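# Pull out and quarter-turn the yellow rod by the right arm

## Task

Take the yellow rod closest to the right arm, draw it outward until it stops, then rotate it by 90 degrees so its little player figures end up lying horizontal. It must stay that way once the robot lets go.

## Robot and tools

ROBOT. Two 6-joint arms with parallel grippers, left_arm and right_arm, and a wrist camera on each: cam_left_wrist and cam_right_wrist (672x504 fisheye). A camera stand sits on the floor behind the arms. The scene frame has its origin at table-top height, midway between the nominal arm bases, with +z up, +x pointing out over the table, and left_arm on the +y side. Image left and right do not match these names. Measured bases in the scene frame: left_arm (-0.028, +0.289, +0.027) m; right_arm (-0.040, -0.349, +0.007) m. Each is turned only slightly about z.

JOINT ORDER. Every per-arm list, in commands and in results, uses this order: wrist pitch, shoulder, wrist yaw, wrist roll, elbow, waist. Stated ranges in rad: waist -2.618..3.054, shoulder 0..3.142, elbow 0..3.142, wrist pitch -1.571..1.571, wrist yaw -1.571..1.571, wrist roll -2.094..2.094. A real end stop can sit up to 0.059 rad away from the stated one.

THE 14-NUMBER ROW. Commands are built from rows of 14 numbers, each in [-1, 1]. The first 7 are for left_arm: six joint values in the order above, then its gripper opening. The last 7 are the same for right_arm. Send all 14 even if only one arm moves. Joint values are offsets, not poses. They count from the arm's Joint targets as they stand when the action or move begins, not from the previous row, so sending the same offset again moves the joint further. Scale: 1.0 equals 2.224 rad for waist, shoulder and elbow, and 8.485 rad for the three wrist joints. To keep an arm where it is, send 0 for each of its joints. The opening is absolute: +1 fully open, -1 closed. Resend the current value to leave a gripper alone, because 0 means half open.

execute_actions(actions, cameras). actions is a list of actions. Each action is a list of up to 15 rows, one row per 1/30 s step, and lasts 0.5 s; if you give fewer rows, the last one is held. An action is rejected for both arms if any joint would end up more than 0.059 rad beyond its range. A malformed action rejects the whole call. An empty list returns the state plus images from all cameras. cameras takes a list of names, ["all"], or [].

move(target, speed, blend, opening_speed, grip_force, blocking, cameras). target is one 14-number row, or a list of up to 15 rows. Every row in the list is an offset from the same starting Joint targets, and together they share 10 s. All joints move in step, so the hand path curves. Paths do not avoid obstacles or the other arm. speed is in rad/s for the joint with the farthest to go: 0.01 to 12.57, default 0.5. Give one number, or one per target. blend is in rad and rounds corners between listed targets; 0, the default, stops at each one. opening_speed is the gripper command's rate per second on the -1..+1 scale, 0.2 or more. grip_force is newtons per pad, 10 to 50 (default full), given as one number or one per arm; it stays set until changed. Low force closes slowly. blocking=false returns after about 0.5 s while the motion continues. The result adds a line 'move:' with done, off_target, moving, held or fault, and may add limits=held.

wait(seconds 0..10) lets the scene run while commands are held. stop() brakes a running move. zoom_image(camera, region=[x0,y0,x1,y1]) enlarges part of the latest image from one wrist camera; pixels count from the top-left, at most 504 by 504. read_manual gives licence texts only. finished_scene(scene = this scene's number) ends the scene for good. After the call that closes the first scene, make no further call in that reply.

RESULTS. end_effector_position (m) and end_effector_quat_wxyz are given in that arm's own base frame. The position is the point between the finger pads, about 1 cm behind the tips. The fingers point along the gripper's +z and open along its y. Joint positions and velocities are listed per arm, followed by the pad gap in m (0.094 when fully open). Joint targets are the base that your next offsets count from. grip_measured uses the command scale and can read a few mm off. Tool commands shows the current gripper commands. Torques are in N m; positive means toward a larger angle. Numbers 2, 5 and 6 wrap at ±28. Other lines: 'joint sent to its limit'; 'joint command not followed', meaning the clearance check altered targets; MOTOR HOT; OVER-TEMPERATURE FAULT, which folds that arm away for the rest of the scene. Step readings list joint angles at some steps. Reported hand poses can be off by a few cm, and wrist images may lag while the arm moves.

MOTION LIMITS. Each step, a joint target can lead the measured angle by at most 0.339 rad for the big joints and 2.2 rad for the wrists. Targets that would move the hand more than 200 mm are scaled back. Large offsets may need several actions, and very small ones may not start at all.

CAUTIONS. Never strike the table, the fixture or heavy parts hard, and never let the arms touch or press each other; closing one gripper on the other's fingers counts as pressing. Do not drop things, release parts that are still moving, slam, or push very hard. Avoid strain on the camera cables. Pushing toward a pose the arm cannot reach, holding loads or staying stretched out heats the motors. To end a push, command the targets back past the measured Joint positions. Close slowly on anything that could squash. To release, command an opening well above grip_measured. Move gently near contact: more speed, or a target set further past the contact, means more force.

Each tool is called after ">>>" by a JSON object that holds its "method" and its "body".

## Session

>>> {"method": "execute_actions", "body": {"actions": []}}

Scene clock: 0.00 s.
left_arm: end_effector_position=(+0.4067, +0.0376, +0.1163) grip_measured=+1.000 end_effector_quat_wxyz=(+0.597, -0.093, +0.793, +0.071) | right_arm: end_effector_position=(+0.3928, -0.0048, +0.1143) grip_measured=+1.000 end_effector_quat_wxyz=(+0.608, +0.033, +0.793, -0.013)
Joint names: [wrist pitch, shoulder, wrist yaw, wrist roll, elbow, waist]
Joint positions: left_arm=[0.845 1.542 -0.242 -0.068 0.409 -0.016 0.094] | right_arm=[0.909 1.498 0.082 0.042 0.325 0.023 0.094]
Joint velocities: within noise
Joint torques (N m): no reading
Heat: left arm: 47 °C; right arm: 40 °C.
Joint targets: left_arm=[0.833 1.540 -0.243 -0.068 0.411 -0.016] | right_arm=[0.899 1.495 0.080 0.043 0.328 0.023]
Tool commands: left_gripper/opening=+1.0 right_gripper/opening=+1.0
camera_calibration:
cam_left_wrist: T_world_to_cam=[[0.207287, -0.962694, 0.173931, -0.0790407], [-0.569143, -0.263281, -0.778948, 0.366677], [0.795681, 0.062474, -0.602485, -0.132805], [0, 0, 0, 1]] pos_world=[0.330746, 0.0287439, 0.219357]
cam_right_wrist: T_world_to_cam=[[-0.0674914, -0.98389, 0.165543, -0.00657283], [-0.627243, -0.0871895, -0.773928, 0.366259], [0.775894, -0.156069, -0.611254, -0.115862], [0, 0, 0, 1]] pos_world=[0.319186, 0.0073845, 0.213725]

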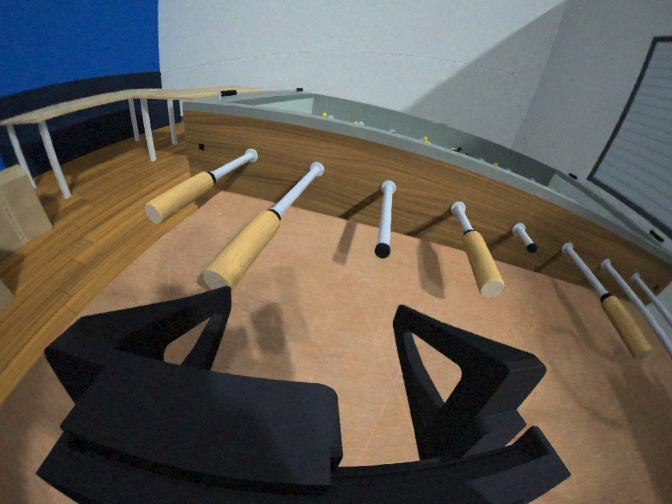

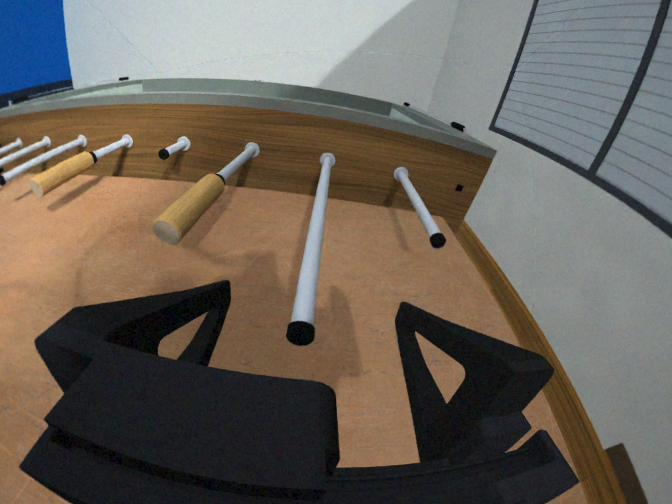

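>>> {"method": "zoom_image", "body": {"camera": "cam_left_wrist", "region": [200, 80, 560, 300]}}

>>> {"method": "zoom_image", "body": {"camera": "cam_right_wrist", "region": [120, 60, 480, 280]}}

Scaled by 1.400 from the camera's 672x504 image, which has a finer 960x720 frame.

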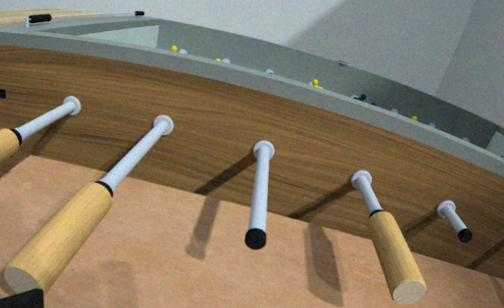

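Scaled by 1.400 from the camera's 672x504 image, which has a finer 960x720 frame.

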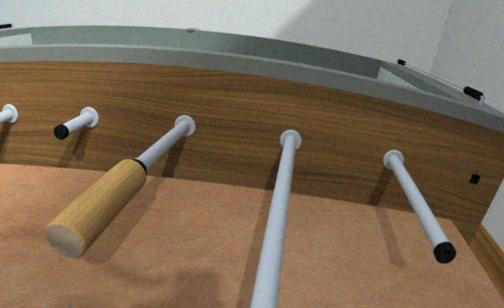

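>>> {"method": "move", "body": {"target": [[0.0197,0.1619,-0.101,-0.0745,0.1749,-0.5324,1,0,0,0,0,0,-0.55,1],[0.006,0.567,-0.1023,-0.0745,0.6772,-0.4816,1,0,0,0,0,0,-0.55,1]], "blend": 0.1, "speed": 0.9, "cameras": ["cam_left_wrist"]}}

Scene clock: 87.07 s.
left_arm: end_effector_position=(+0.4302, -0.4773, +0.0742) grip_measured=+1.000 end_effector_quat_wxyz=(+0.667, -0.253, +0.653, -0.254) | right_arm: end_effector_position=(+0.1300, -0.3706, +0.1143) grip_measured=+1.000 end_effector_quat_wxyz=(+0.490, +0.482, +0.630, -0.361)
Joint names: [wrist pitch, shoulder, wrist yaw, wrist roll, elbow, waist]
Joint positions: left_arm=[0.91 2.762 -1.096 -0.697 1.893 -1.091 0.094] | right_arm=[0.909 1.498 0.09 0.042 0.325 -1.194 0.094]
Joint torques (N m): left_arm=[1.36 -14.27 -0.15 -0.02 8.14 0.35] | right_arm=[1.67 -4.23 -0.06 0.02 5.38 -0.49]
Heat: left arm: 47 °C; right arm: 42 °C.
Joint targets: left_arm=[0.884 2.801 -1.111 -0.700 1.918 -1.087] | right_arm=[0.899 1.495 0.080 0.043 0.328 -1.201]
move: off_target (left_arm); left_arm: the shoulder is farthest, 0.039 rad from its target
camera_calibration:
cam_left_wrist: T_world_to_cam=[[-0.081565, -0.622291, 0.778525, -0.33048], [-0.361403, -0.709498, -0.60498, -0.103581], [0.928835, -0.330706, -0.167027, -0.42195], [0, 0, 0, 1]] pos_world=[0.327532, -0.418686, 0.124146]
Images, in order (width x height): cam_left_wrist 672x504.

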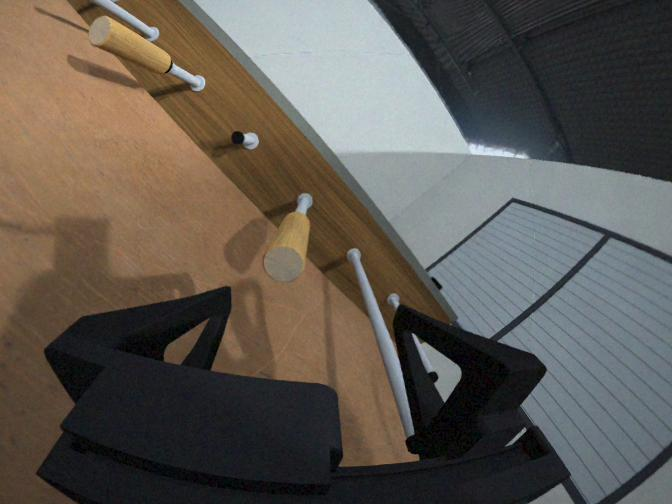

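>>> {"method": "move", "body": {"target": [-0.0264,0.0823,0.0177,0,0.1659,0.0674,1,0,0,0,0,0,0,1], "speed": 0.3, "cameras": ["cam_left_wrist"]}}

Scene clock: 109.60 s.
left_arm: end_effector_position=(+0.5214, -0.4608, +0.0687) grip_measured=+1.000 end_effector_quat_wxyz=(+0.669, -0.254, +0.657, -0.237) | right_arm: end_effector_position=(+0.1300, -0.3706, +0.1143) grip_measured=+1.000 end_effector_quat_wxyz=(+0.490, +0.482, +0.630, -0.361)
Joint names: [wrist pitch, shoulder, wrist yaw, wrist roll, elbow, waist]
Joint positions: left_arm=[0.691 2.935 -0.968 -0.697 2.258 -0.94 0.094] | right_arm=[0.909 1.498 0.09 0.042 0.325 -1.194 0.094]
Joint torques (N m): left_arm=[1.4 -14.56 0.07 -0.03 9.07 0.24] | right_arm=[1.67 -4.25 -0.06 0.01 5.38 -0.49]
Heat: left arm: 47 °C; right arm: 43 °C.
Joint targets: left_arm=[0.660 2.984 -0.960 -0.700 2.286 -0.938] | right_arm=[0.899 1.495 0.080 0.043 0.328 -1.201]
move: off_target (left_arm); left_arm: the shoulder is farthest, 0.049 rad from its target
camera_calibration:
cam_left_wrist: T_world_to_cam=[[-0.058464, -0.6426, 0.763968, -0.328795], [-0.351677, -0.702962, -0.618197, -0.0633124], [0.934294, -0.304813, -0.18489, -0.49182], [0, 0, 0, 1]] pos_world=[0.418016, -0.405703, 0.121117]
Images, in order (width x height): cam_left_wrist 672x504.

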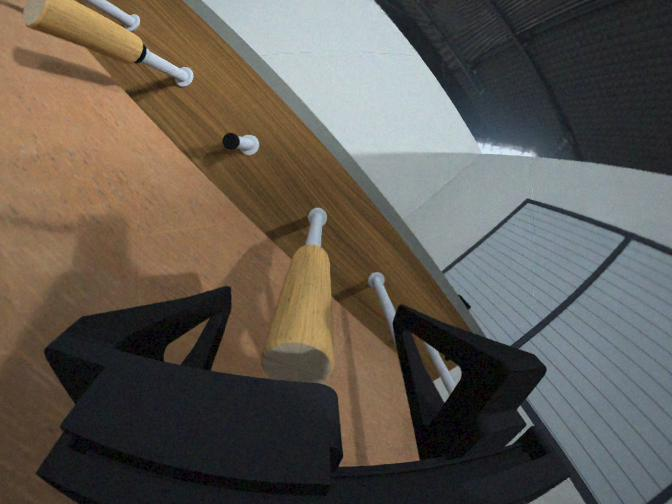

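>>> {"method": "move", "body": {"target": [0,0,0,0,0,0,-1,0,0,0,0,0,0,1], "opening_speed": 1.2}}

>>> {"method": "move", "body": {"target": [[0.0171,-0.0567,-0.0088,0,-0.1219,-0.0337,-1,0,0,0,0,0,0,1],[0.0291,-0.0949,-0.0185,0,-0.2059,-0.0706,-1,0,0,0,0,0,0,1],[0.0382,-0.1223,-0.029,0,-0.268,-0.1106,-1,0,0,0,0,0,0,1]], "speed": 0.25, "blend": 0.05, "cameras": ["cam_left_wrist"]}}

Scene clock: 138.40 s.
left_arm: end_effector_position=(+0.5221, -0.4586, +0.0638) grip_measured=-0.300 end_effector_quat_wxyz=(+0.669, -0.254, +0.660, -0.230) | right_arm: end_effector_position=(+0.1300, -0.3706, +0.1143) grip_measured=+1.000 end_effector_quat_wxyz=(+0.490, +0.482, +0.630, -0.361)
Joint names: [wrist pitch, shoulder, wrist yaw, wrist roll, elbow, waist]
Joint positions: left_arm=[0.681 2.94 -0.974 -0.698 2.258 -0.939 0.033] | right_arm=[0.909 1.498 0.09 0.042 0.325 -1.194 0.094]
Joint torques (N m): left_arm=[1.5 -15.02 0.11 -0.02 9.05 0.06] | right_arm=[1.67 -4.26 -0.06 0.01 5.38 -0.49]
Heat: left arm: 47 °C; right arm: 43 °C.
Joint targets: left_arm=[0.660 2.984 -0.961 -0.700 2.286 -0.938] | right_arm=[0.899 1.495 0.080 0.043 0.328 -1.201]
move: off_target (left_arm); left_arm: the shoulder is farthest, 0.044 rad from its target

Scene clock: 141.13 s.
left_arm: end_effector_position=(+0.4393, -0.4510, +0.0594) grip_measured=-0.304 end_effector_quat_wxyz=(+0.664, -0.250, +0.659, -0.251) | right_arm: end_effector_position=(+0.1300, -0.3706, +0.1143) grip_measured=+1.000 end_effector_quat_wxyz=(+0.490, +0.482, +0.630, -0.361)
Joint names: [wrist pitch, shoulder, wrist yaw, wrist roll, elbow, waist]
Joint positions: left_arm=[0.982 2.727 -1.054 -0.712 1.759 -1.052 0.033] | right_arm=[0.909 1.498 0.09 0.042 0.325 -1.194 0.094]
Joint torques (N m): left_arm=[1.68 -18.93 -1.51 0.11 0.28 -12.98] | right_arm=[1.67 -4.25 -0.06 0.02 5.37 -0.49]
Heat: left arm: 47 °C; right arm: 43 °C.
Joint targets: left_arm=[0.984 2.712 -1.207 -0.700 1.691 -1.183] | right_arm=[0.899 1.495 0.080 0.043 0.328 -1.201]
move: off_target (left_arm); left_arm: the wrist yaw is farthest, 0.153 rad from its target
camera_calibration:
cam_left_wrist: T_world_to_cam=[[-0.0742547, -0.629128, 0.773747, -0.307754], [-0.370537, -0.702935, -0.607111, -0.0834645], [0.925845, -0.331783, -0.180919, -0.422564], [0, 0, 0, 1]] pos_world=[0.33745, -0.392486, 0.111002]
Images, in order (width x height): cam_left_wrist 672x504.

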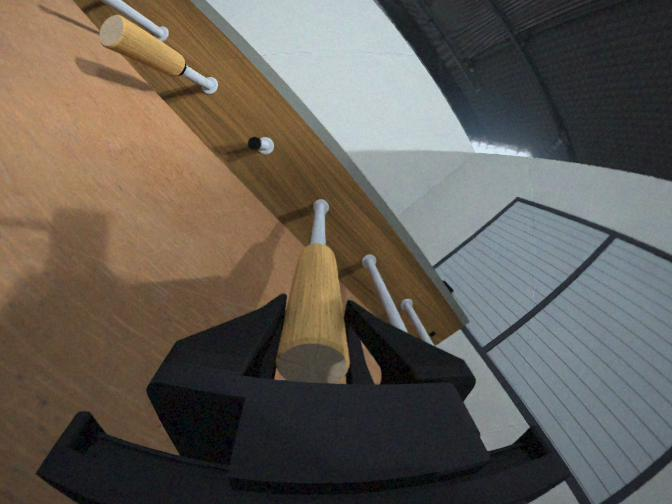

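>>> {"method": "move", "body": {"target": [-0.0016,0.0202,0.0108,0.1875,0.04,0.0418,-1,0,0,0,0,0,0,1], "speed": 0.8, "cameras": ["cam_left_wrist"]}}

Scene clock: 156.40 s.
left_arm: end_effector_position=(+0.4413, -0.4609, +0.0646) grip_measured=-0.305 end_effector_quat_wxyz=(+0.653, +0.303, +0.635, +0.282) | right_arm: end_effector_position=(+0.1300, -0.3706, +0.1143) grip_measured=+1.000 end_effector_quat_wxyz=(+0.490, +0.482, +0.630, -0.361)
Joint names: [wrist pitch, shoulder, wrist yaw, wrist roll, elbow, waist]
Joint positions: left_arm=[0.967 2.727 -1.015 0.87 1.781 -1.051 0.033] | right_arm=[0.909 1.498 0.09 0.042 0.325 -1.194 0.094]
Joint torques (N m): left_arm=[1.72 -14.68 -1.01 0.2 5.68 -3.89] | right_arm=[1.67 -4.25 -0.06 0.01 5.38 -0.49]
Heat: left arm: 46 °C; right arm: 43 °C.
Joint targets: left_arm=[0.971 2.757 -1.115 0.891 1.779 -1.091] | right_arm=[0.899 1.495 0.080 0.043 0.328 -1.201]
move: off_target (left_arm); left_arm: the wrist yaw is farthest, 0.101 rad from its target
camera_calibration:
cam_left_wrist: T_world_to_cam=[[-0.0913251, -0.767439, -0.634584, -0.283101], [-0.346134, 0.621977, -0.702379, 0.519603], [0.933729, 0.155506, -0.322439, -0.196423], [0, 0, 0, 1]] pos_world=[0.337404, -0.509898, 0.121973]
Images, in order (width x height): cam_left_wrist 672x504.

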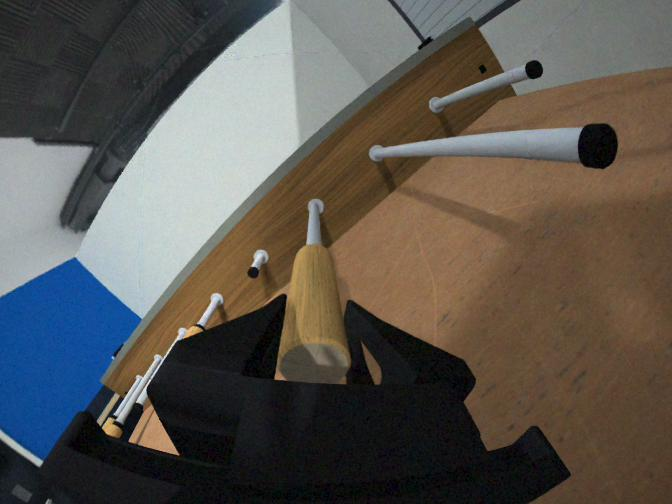

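>>> {"method": "move", "body": {"target": [[0.0016,-0.0202,-0.0108,0,-0.04,-0.0418,-1,0,0,0,0,0,0,1],[0.0006,-0.006,0.0085,0,-0.008,0.01,-1,0,0,0,0,0,0,1]], "speed": 0.3}}

>>> {"method": "move", "body": {"target": [0,0,0,0,0,0,1,0,0,0,0,0,0,1], "opening_speed": 1.2, "cameras": ["cam_left_wrist"]}}

Scene clock: 166.60 s.
left_arm: end_effector_position=(+0.4410, -0.4618, +0.0631) grip_measured=-0.305 end_effector_quat_wxyz=(+0.657, +0.309, +0.630, +0.276) | right_arm: end_effector_position=(+0.1300, -0.3706, +0.1143) grip_measured=+1.000 end_effector_quat_wxyz=(+0.490, +0.482, +0.630, -0.361)
Joint names: [wrist pitch, shoulder, wrist yaw, wrist roll, elbow, waist]
Joint positions: left_arm=[0.99 2.727 -0.99 0.878 1.766 -1.048 0.033] | right_arm=[0.909 1.498 0.09 0.042 0.325 -1.194 0.094]
Joint torques (N m): left_arm=[1.54 -15.9 -0.53 0.14 5.46 -2.03] | right_arm=[1.67 -4.26 -0.06 0.01 5.38 -0.49]
Heat: left arm: 46 °C; right arm: 43 °C.
Joint targets: left_arm=[0.975 2.744 -1.043 0.891 1.762 -1.068] | right_arm=[0.899 1.495 0.080 0.043 0.328 -1.201]
move: off_target (left_arm); left_arm: the wrist yaw is farthest, 0.053 rad from its target

Scene clock: 168.53 s.
left_arm: end_effector_position=(+0.4335, -0.4611, +0.0633) grip_measured=+0.998 end_effector_quat_wxyz=(+0.651, +0.304, +0.632, +0.290) | right_arm: end_effector_position=(+0.1300, -0.3706, +0.1143) grip_measured=+1.000 end_effector_quat_wxyz=(+0.490, +0.482, +0.630, -0.361)
Joint names: [wrist pitch, shoulder, wrist yaw, wrist roll, elbow, waist]
Joint positions: left_arm=[0.993 2.727 -1.036 0.893 1.766 -1.066 0.094] | right_arm=[0.909 1.498 0.09 0.042 0.325 -1.194 0.094]
Joint torques (N m): left_arm=[1.49 -15.87 -0.08 -0.01 5.46 -0.28] | right_arm=[1.67 -4.25 -0.06 0.02 5.38 -0.49]
Heat: left arm: 46 °C; right arm: 43 °C.
Joint targets: left_arm=[0.976 2.744 -1.043 0.891 1.762 -1.068] | right_arm=[0.899 1.495 0.080 0.043 0.328 -1.201]
move: done
camera_calibration:
cam_left_wrist: T_world_to_cam=[[-0.0824363, -0.759311, -0.645486, -0.284294], [-0.346909, 0.629047, -0.695668, 0.51921], [0.934269, 0.166577, -0.315268, -0.185089], [0, 0, 0, 1]] pos_world=[0.329605, -0.511643, 0.119337]
Images, in order (width x height): cam_left_wrist 672x504.

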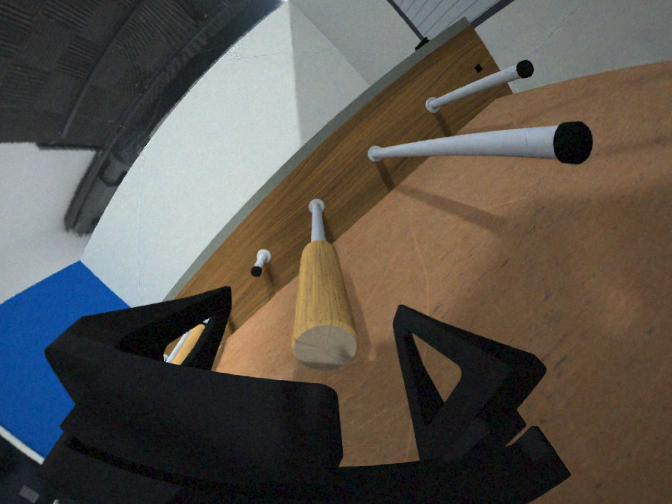

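>>> {"method": "finished_scene", "body": {"scene": 2}}

The scene is finished: the task was done.


## Next scene

The same job, from a new start.

>>> {"method": "execute_actions", "body": {"actions": []}}

Scene clock: 0.00 s.
left_arm: end_effector_position=(+0.4148, +0.0165, +0.1259) grip_measured=+1.000 end_effector_quat_wxyz=(+0.618, -0.002, +0.786, +0.007) | right_arm: end_effector_position=(+0.3922, -0.0470, +0.1045) grip_measured=+1.000 end_effector_quat_wxyz=(+0.587, +0.099, +0.798, -0.097)
Joint names: [wrist pitch, shoulder, wrist yaw, wrist roll, elbow, waist]
Joint positions: left_arm=[0.901 1.55 0.039 0.018 0.411 0.054 0.094] | right_arm=[0.87 1.537 0.277 0.046 0.357 0.003 0.094]
Joint velocities: within noise
Joint torques (N m): no reading
Heat: left arm: 44 °C; right arm: 37 °C.
Joint targets: left_arm=[0.889 1.548 0.039 0.019 0.413 0.054] | right_arm=[0.861 1.534 0.278 0.048 0.360 0.003]
Tool commands: left_gripper/opening=+1.0 right_gripper/opening=+1.0
camera_calibration:
cam_left_wrist: T_world_to_cam=[[-0.0177666, -0.985889, 0.166453, -0.00796993], [-0.580802, -0.125334, -0.804339, 0.378982], [0.813851, -0.110967, -0.570379, -0.140833], [0, 0, 0, 1]] pos_world=[0.334589, 0.0240143, 0.225829]
cam_right_wrist: T_world_to_cam=[[-0.259579, -0.939623, 0.222998, 0.0249194], [-0.669667, 0.00876005, -0.74261, 0.372385], [0.695819, -0.3421, -0.631508, -0.103244], [0, 0, 0, 1]] pos_world=[0.327681, -0.015167, 0.20578]

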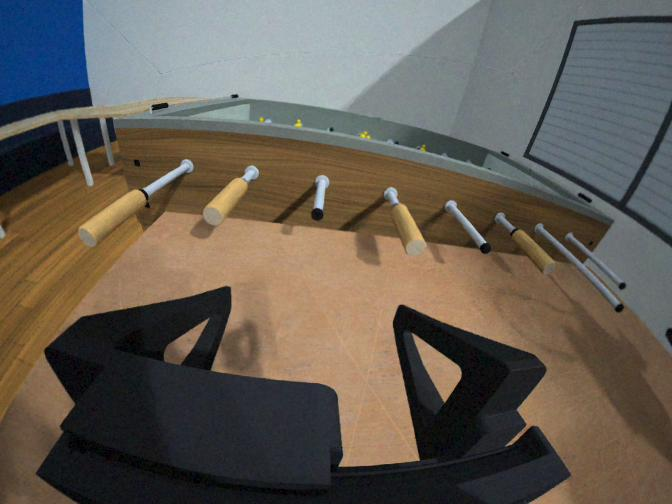

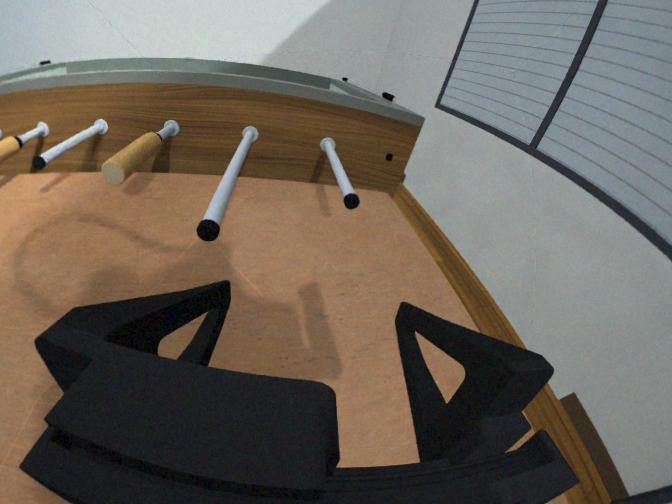

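>>> {"method": "move", "body": {"target": [[0,0,0,0,0,0,1,0,0,0.0285,-0.0882,0,0.2046,1],[0,0,0,0,0,0,1,0.0506,0.4164,0.0285,-0.0882,0.353,0.2046,1]], "blend": 0.1, "speed": 0.9, "cameras": ["cam_right_wrist"]}}

Scene clock: 40.00 s.
left_arm: end_effector_position=(+0.4148, +0.0165, +0.1259) grip_measured=+1.000 end_effector_quat_wxyz=(+0.618, -0.002, +0.786, +0.007) | right_arm: end_effector_position=(+0.5529, +0.1689, +0.0759) grip_measured=+1.000 end_effector_quat_wxyz=(+0.658, -0.218, +0.669, -0.267)
Joint names: [wrist pitch, shoulder, wrist yaw, wrist roll, elbow, waist]
Joint positions: left_arm=[0.901 1.55 0.039 0.018 0.411 0.054 0.094] | right_arm=[1.302 2.425 0.521 -0.706 1.134 0.451 0.094]
Joint torques (N m): left_arm=[1.86 -6.76 -0.02 0.02 5.65 -0.03] | right_arm=[1.53 -8.14 0.02 0.06 5.33 0.68]
Heat: left arm: 45 °C; right arm: 40 °C.
Joint targets: left_arm=[0.889 1.548 0.039 0.019 0.413 0.054] | right_arm=[1.290 2.460 0.519 -0.701 1.145 0.458]
move: off_target (right_arm); right_arm: the shoulder is farthest, 0.036 rad from its target
camera_calibration:
cam_right_wrist: T_world_to_cam=[[-0.101578, -0.630941, 0.769153, 0.0949355], [-0.440758, -0.664586, -0.603372, 0.433538], [0.89186, -0.4003, -0.210585, -0.2897], [0, 0, 0, 1]] pos_world=[0.459101, 0.232055, 0.127559]
Images, in order (width x height): cam_right_wrist 672x504.

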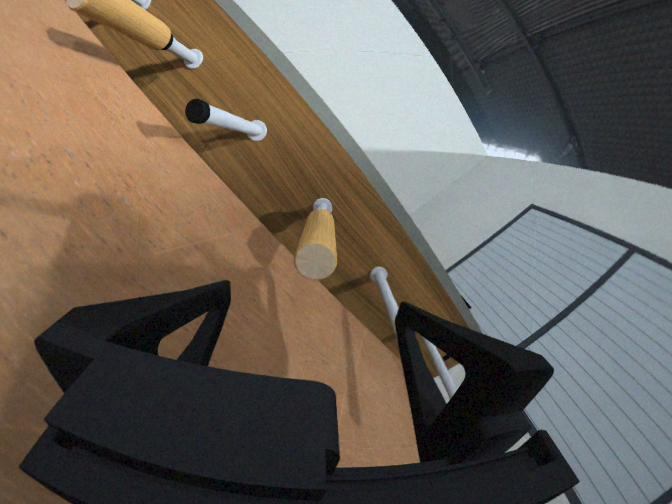

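>>> {"method": "move", "body": {"target": [0,0,0,0,0,0,1,-0.0351,0.0989,-0.0101,0,0.2275,-0.045,1], "speed": 0.4, "cameras": ["cam_right_wrist"]}}

Scene clock: 62.03 s.
left_arm: end_effector_position=(+0.4148, +0.0165, +0.1259) grip_measured=+1.000 end_effector_quat_wxyz=(+0.618, -0.002, +0.786, +0.007) | right_arm: end_effector_position=(+0.6497, +0.1676, +0.0807) grip_measured=+1.000 end_effector_quat_wxyz=(+0.667, -0.208, +0.662, -0.270)
Joint names: [wrist pitch, shoulder, wrist yaw, wrist roll, elbow, waist]
Joint positions: left_arm=[0.901 1.55 0.039 0.018 0.411 0.054 0.094] | right_arm=[1.043 2.639 0.448 -0.706 1.636 0.368 0.094]
Joint torques (N m): left_arm=[1.86 -6.8 -0.01 0.01 5.65 -0.06] | right_arm=[1.23 -10.03 -0.12 0.06 6.94 -0.81]
Heat: left arm: 44 °C; right arm: 41 °C.
Joint targets: left_arm=[0.889 1.548 0.039 0.019 0.413 0.054] | right_arm=[0.992 2.680 0.433 -0.701 1.651 0.358]
move: off_target (right_arm); right_arm: the wrist pitch is farthest, 0.051 rad from its target
camera_calibration:
cam_right_wrist: T_world_to_cam=[[-0.128287, -0.637236, 0.759916, 0.119397], [-0.430517, -0.654501, -0.621517, 0.47139], [0.893419, -0.40689, -0.190377, -0.377133], [0, 0, 0, 1]] pos_world=[0.555197, 0.231158, 0.130448]
Images, in order (width x height): cam_right_wrist 672x504.

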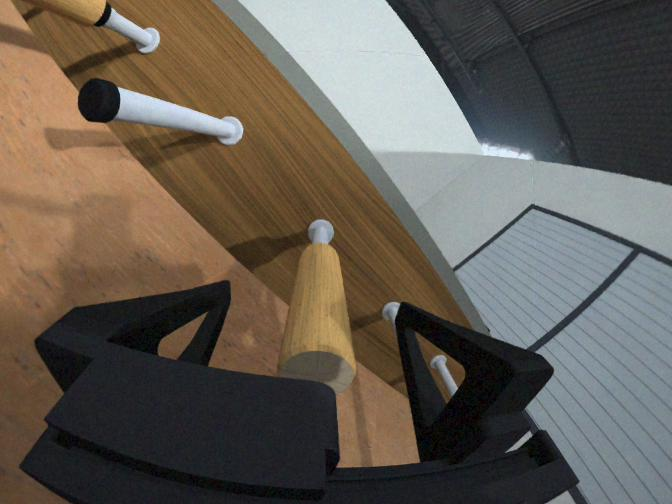

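>>> {"method": "move", "body": {"target": [0,0,0,0,0,0,1,0.0024,0.0115,0,0,0,-0.002,1]}}

>>> {"method": "move", "body": {"target": [0,0,0,0,0,0,1,0,0,0,0,0,0,-1], "opening_speed": 1.2}}

>>> {"method": "move", "body": {"target": [[0,0,0,0,0,0,1,0.0216,-0.0612,0.0066,0,-0.1434,0.0252,-1],[0,0,0,0,0,0,1,0.0405,-0.107,0.015,0,-0.2617,0.0571,-1],[0,0,0,0,0,0,1,0.0584,-0.1416,0.0258,0,-0.3644,0.0985,-1],[0,0,0,0,0,0,1,0.0627,-0.1479,0.0291,0,-0.3874,0.1111,-1]], "blend": 0.05, "speed": 0.3, "cameras": ["cam_right_wrist"]}}

Scene clock: 76.90 s.
left_arm: end_effector_position=(+0.4148, +0.0165, +0.1259) grip_measured=+1.000 end_effector_quat_wxyz=(+0.618, -0.002, +0.786, +0.007) | right_arm: end_effector_position=(+0.6503, +0.1671, +0.0808) grip_measured=+1.000 end_effector_quat_wxyz=(+0.674, -0.203, +0.657, -0.270)
Joint names: [wrist pitch, shoulder, wrist yaw, wrist roll, elbow, waist]
Joint positions: left_arm=[0.901 1.55 0.039 0.018 0.411 0.054 0.094] | right_arm=[1.069 2.653 0.446 -0.706 1.644 0.366 0.094]
Joint torques (N m): left_arm=[1.86 -6.79 0 0.01 5.63 -0.08] | right_arm=[1.15 -9.11 -0.11 0.06 6.27 -1.09]
Heat: left arm: 44 °C; right arm: 40 °C.
Joint targets: left_arm=[0.889 1.548 0.039 0.019 0.413 0.054] | right_arm=[1.013 2.706 0.433 -0.701 1.651 0.354]
move: off_target (right_arm); right_arm: the wrist pitch is farthest, 0.057 rad from its target

Scene clock: 78.77 s.
left_arm: end_effector_position=(+0.4148, +0.0165, +0.1259) grip_measured=+1.000 end_effector_quat_wxyz=(+0.618, -0.002, +0.786, +0.007) | right_arm: end_effector_position=(+0.6514, +0.1610, +0.0689) grip_measured=-0.304 end_effector_quat_wxyz=(+0.663, -0.208, +0.664, -0.274)
Joint names: [wrist pitch, shoulder, wrist yaw, wrist roll, elbow, waist]
Joint positions: left_arm=[0.901 1.55 0.039 0.018 0.411 0.054 0.094] | right_arm=[1.058 2.668 0.446 -0.709 1.644 0.357 0.033]
Joint torques (N m): left_arm=[1.85 -6.78 -0.01 0.01 5.64 -0.01] | right_arm=[1.26 -10.29 -0.1 0.1 6.22 -0.28]
Heat: left arm: 44 °C; right arm: 40 °C.
Joint targets: left_arm=[0.889 1.548 0.039 0.019 0.413 0.054] | right_arm=[1.013 2.706 0.434 -0.701 1.651 0.354]
move: off_target (right_arm); right_arm: the wrist pitch is farthest, 0.045 rad from its target

Scene clock: 81.90 s.
left_arm: end_effector_position=(+0.4148, +0.0165, +0.1259) grip_measured=+1.000 end_effector_quat_wxyz=(+0.618, -0.002, +0.786, +0.007) | right_arm: end_effector_position=(+0.4792, +0.1735, +0.0607) grip_measured=-0.304 end_effector_quat_wxyz=(+0.645, -0.214, +0.678, -0.280)
Joint names: [wrist pitch, shoulder, wrist yaw, wrist roll, elbow, waist]
Joint positions: left_arm=[0.901 1.55 0.039 0.018 0.411 0.054 0.094] | right_arm=[1.483 2.364 0.671 -0.707 0.866 0.567 0.033]
Joint torques (N m): left_arm=[1.86 -6.82 -0.01 0.01 5.64 0.02] | right_arm=[2.16 -8.39 0.15 0.07 -2.25 3.03]
Heat: left arm: 44 °C; right arm: 40 °C.
Joint targets: left_arm=[0.889 1.548 0.039 0.019 0.413 0.054] | right_arm=[1.545 2.377 0.680 -0.701 0.789 0.601]
move: off_target (right_arm); blend cut to 0.0256 rad at target 3; right_arm: the elbow is farthest, 0.077 rad from its target
camera_calibration:
cam_right_wrist: T_world_to_cam=[[-0.104367, -0.617006, 0.780007, 0.100353], [-0.476441, -0.657419, -0.583784, 0.409634], [0.87299, -0.432555, -0.225354, -0.209935], [0, 0, 0, 1]] pos_world=[0.388911, 0.240411, 0.113552]
Images, in order (width x height): cam_right_wrist 672x504.

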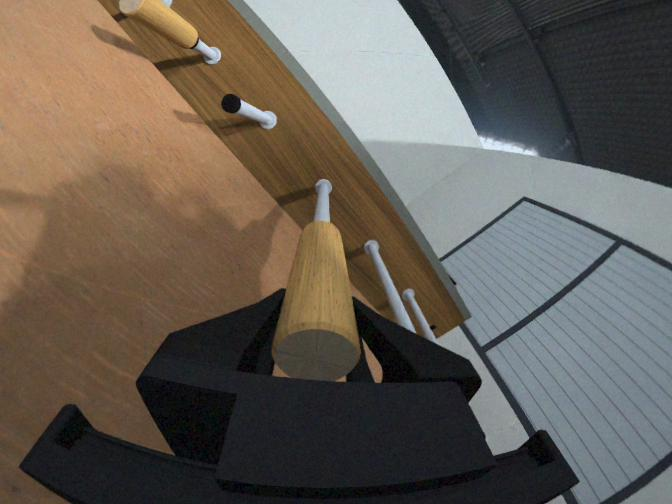

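>>> {"method": "move", "body": {"target": [0,0,0,0,0,0,1,-0.003,0.002,-0.0005,0.1875,0.018,-0.008,-1], "speed": 0.8}}

>>> {"method": "move", "body": {"target": [0,0,0,0,0,0,1,0.001,0,0,0,0.008,-0.005,1], "opening_speed": 1.2, "cameras": ["cam_right_wrist"]}}

Scene clock: 91.27 s.
left_arm: end_effector_position=(+0.4148, +0.0165, +0.1259) grip_measured=+1.000 end_effector_quat_wxyz=(+0.618, -0.002, +0.786, +0.007) | right_arm: end_effector_position=(+0.4812, +0.1823, +0.0621) grip_measured=-0.304 end_effector_quat_wxyz=(+0.649, +0.314, +0.637, +0.273)
Joint names: [wrist pitch, shoulder, wrist yaw, wrist roll, elbow, waist]
Joint positions: left_arm=[0.901 1.55 0.039 0.018 0.411 0.054 0.094] | right_arm=[1.481 2.364 0.627 0.862 0.873 0.567 0.033]
Joint torques (N m): left_arm=[1.85 -6.8 0 0.01 5.64 -0.1] | right_arm=[1.98 -8.16 0.59 0.34 0.36 1.46]
Heat: left arm: 44 °C; right arm: 42 °C.
Joint targets: left_arm=[0.889 1.548 0.039 0.019 0.413 0.054] | right_arm=[1.519 2.381 0.676 0.890 0.829 0.583]
move: off_target (right_arm); right_arm: the wrist yaw is farthest, 0.049 rad from its target

Scene clock: 93.17 s.
left_arm: end_effector_position=(+0.4148, +0.0165, +0.1259) grip_measured=+1.000 end_effector_quat_wxyz=(+0.618, -0.002, +0.786, +0.007) | right_arm: end_effector_position=(+0.4789, +0.1853, +0.0764) grip_measured=+0.996 end_effector_quat_wxyz=(+0.653, +0.328, +0.620, +0.287)
Joint names: [wrist pitch, shoulder, wrist yaw, wrist roll, elbow, waist]
Joint positions: left_arm=[0.901 1.55 0.039 0.018 0.411 0.054 0.094] | right_arm=[1.486 2.336 0.656 0.887 0.871 0.583 0.094]
Joint torques (N m): left_arm=[1.87 -6.8 0 0.03 5.67 -0.09] | right_arm=[1.99 -5.93 0.25 0.04 1.85 -0.96]
Heat: left arm: 44 °C; right arm: 43 °C.
Joint targets: left_arm=[0.889 1.548 0.039 0.019 0.413 0.054] | right_arm=[1.528 2.382 0.676 0.890 0.847 0.572]
move: off_target (right_arm); right_arm: the shoulder is farthest, 0.045 rad from its target
camera_calibration:
cam_right_wrist: T_world_to_cam=[[-0.0927624, -0.745473, -0.660049, 0.223504], [-0.340822, 0.646635, -0.682425, 0.127391], [0.93554, 0.161656, -0.314057, -0.334206], [0, 0, 0, 1]] pos_world=[0.376814, 0.138267, 0.129499]
Images, in order (width x height): cam_right_wrist 672x504.

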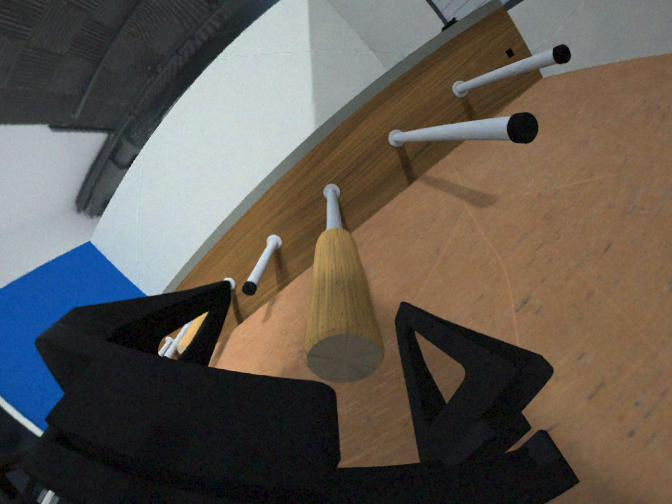

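>>> {"method": "finished_scene", "body": {"scene": 3}}

The scene is finished: the task was done.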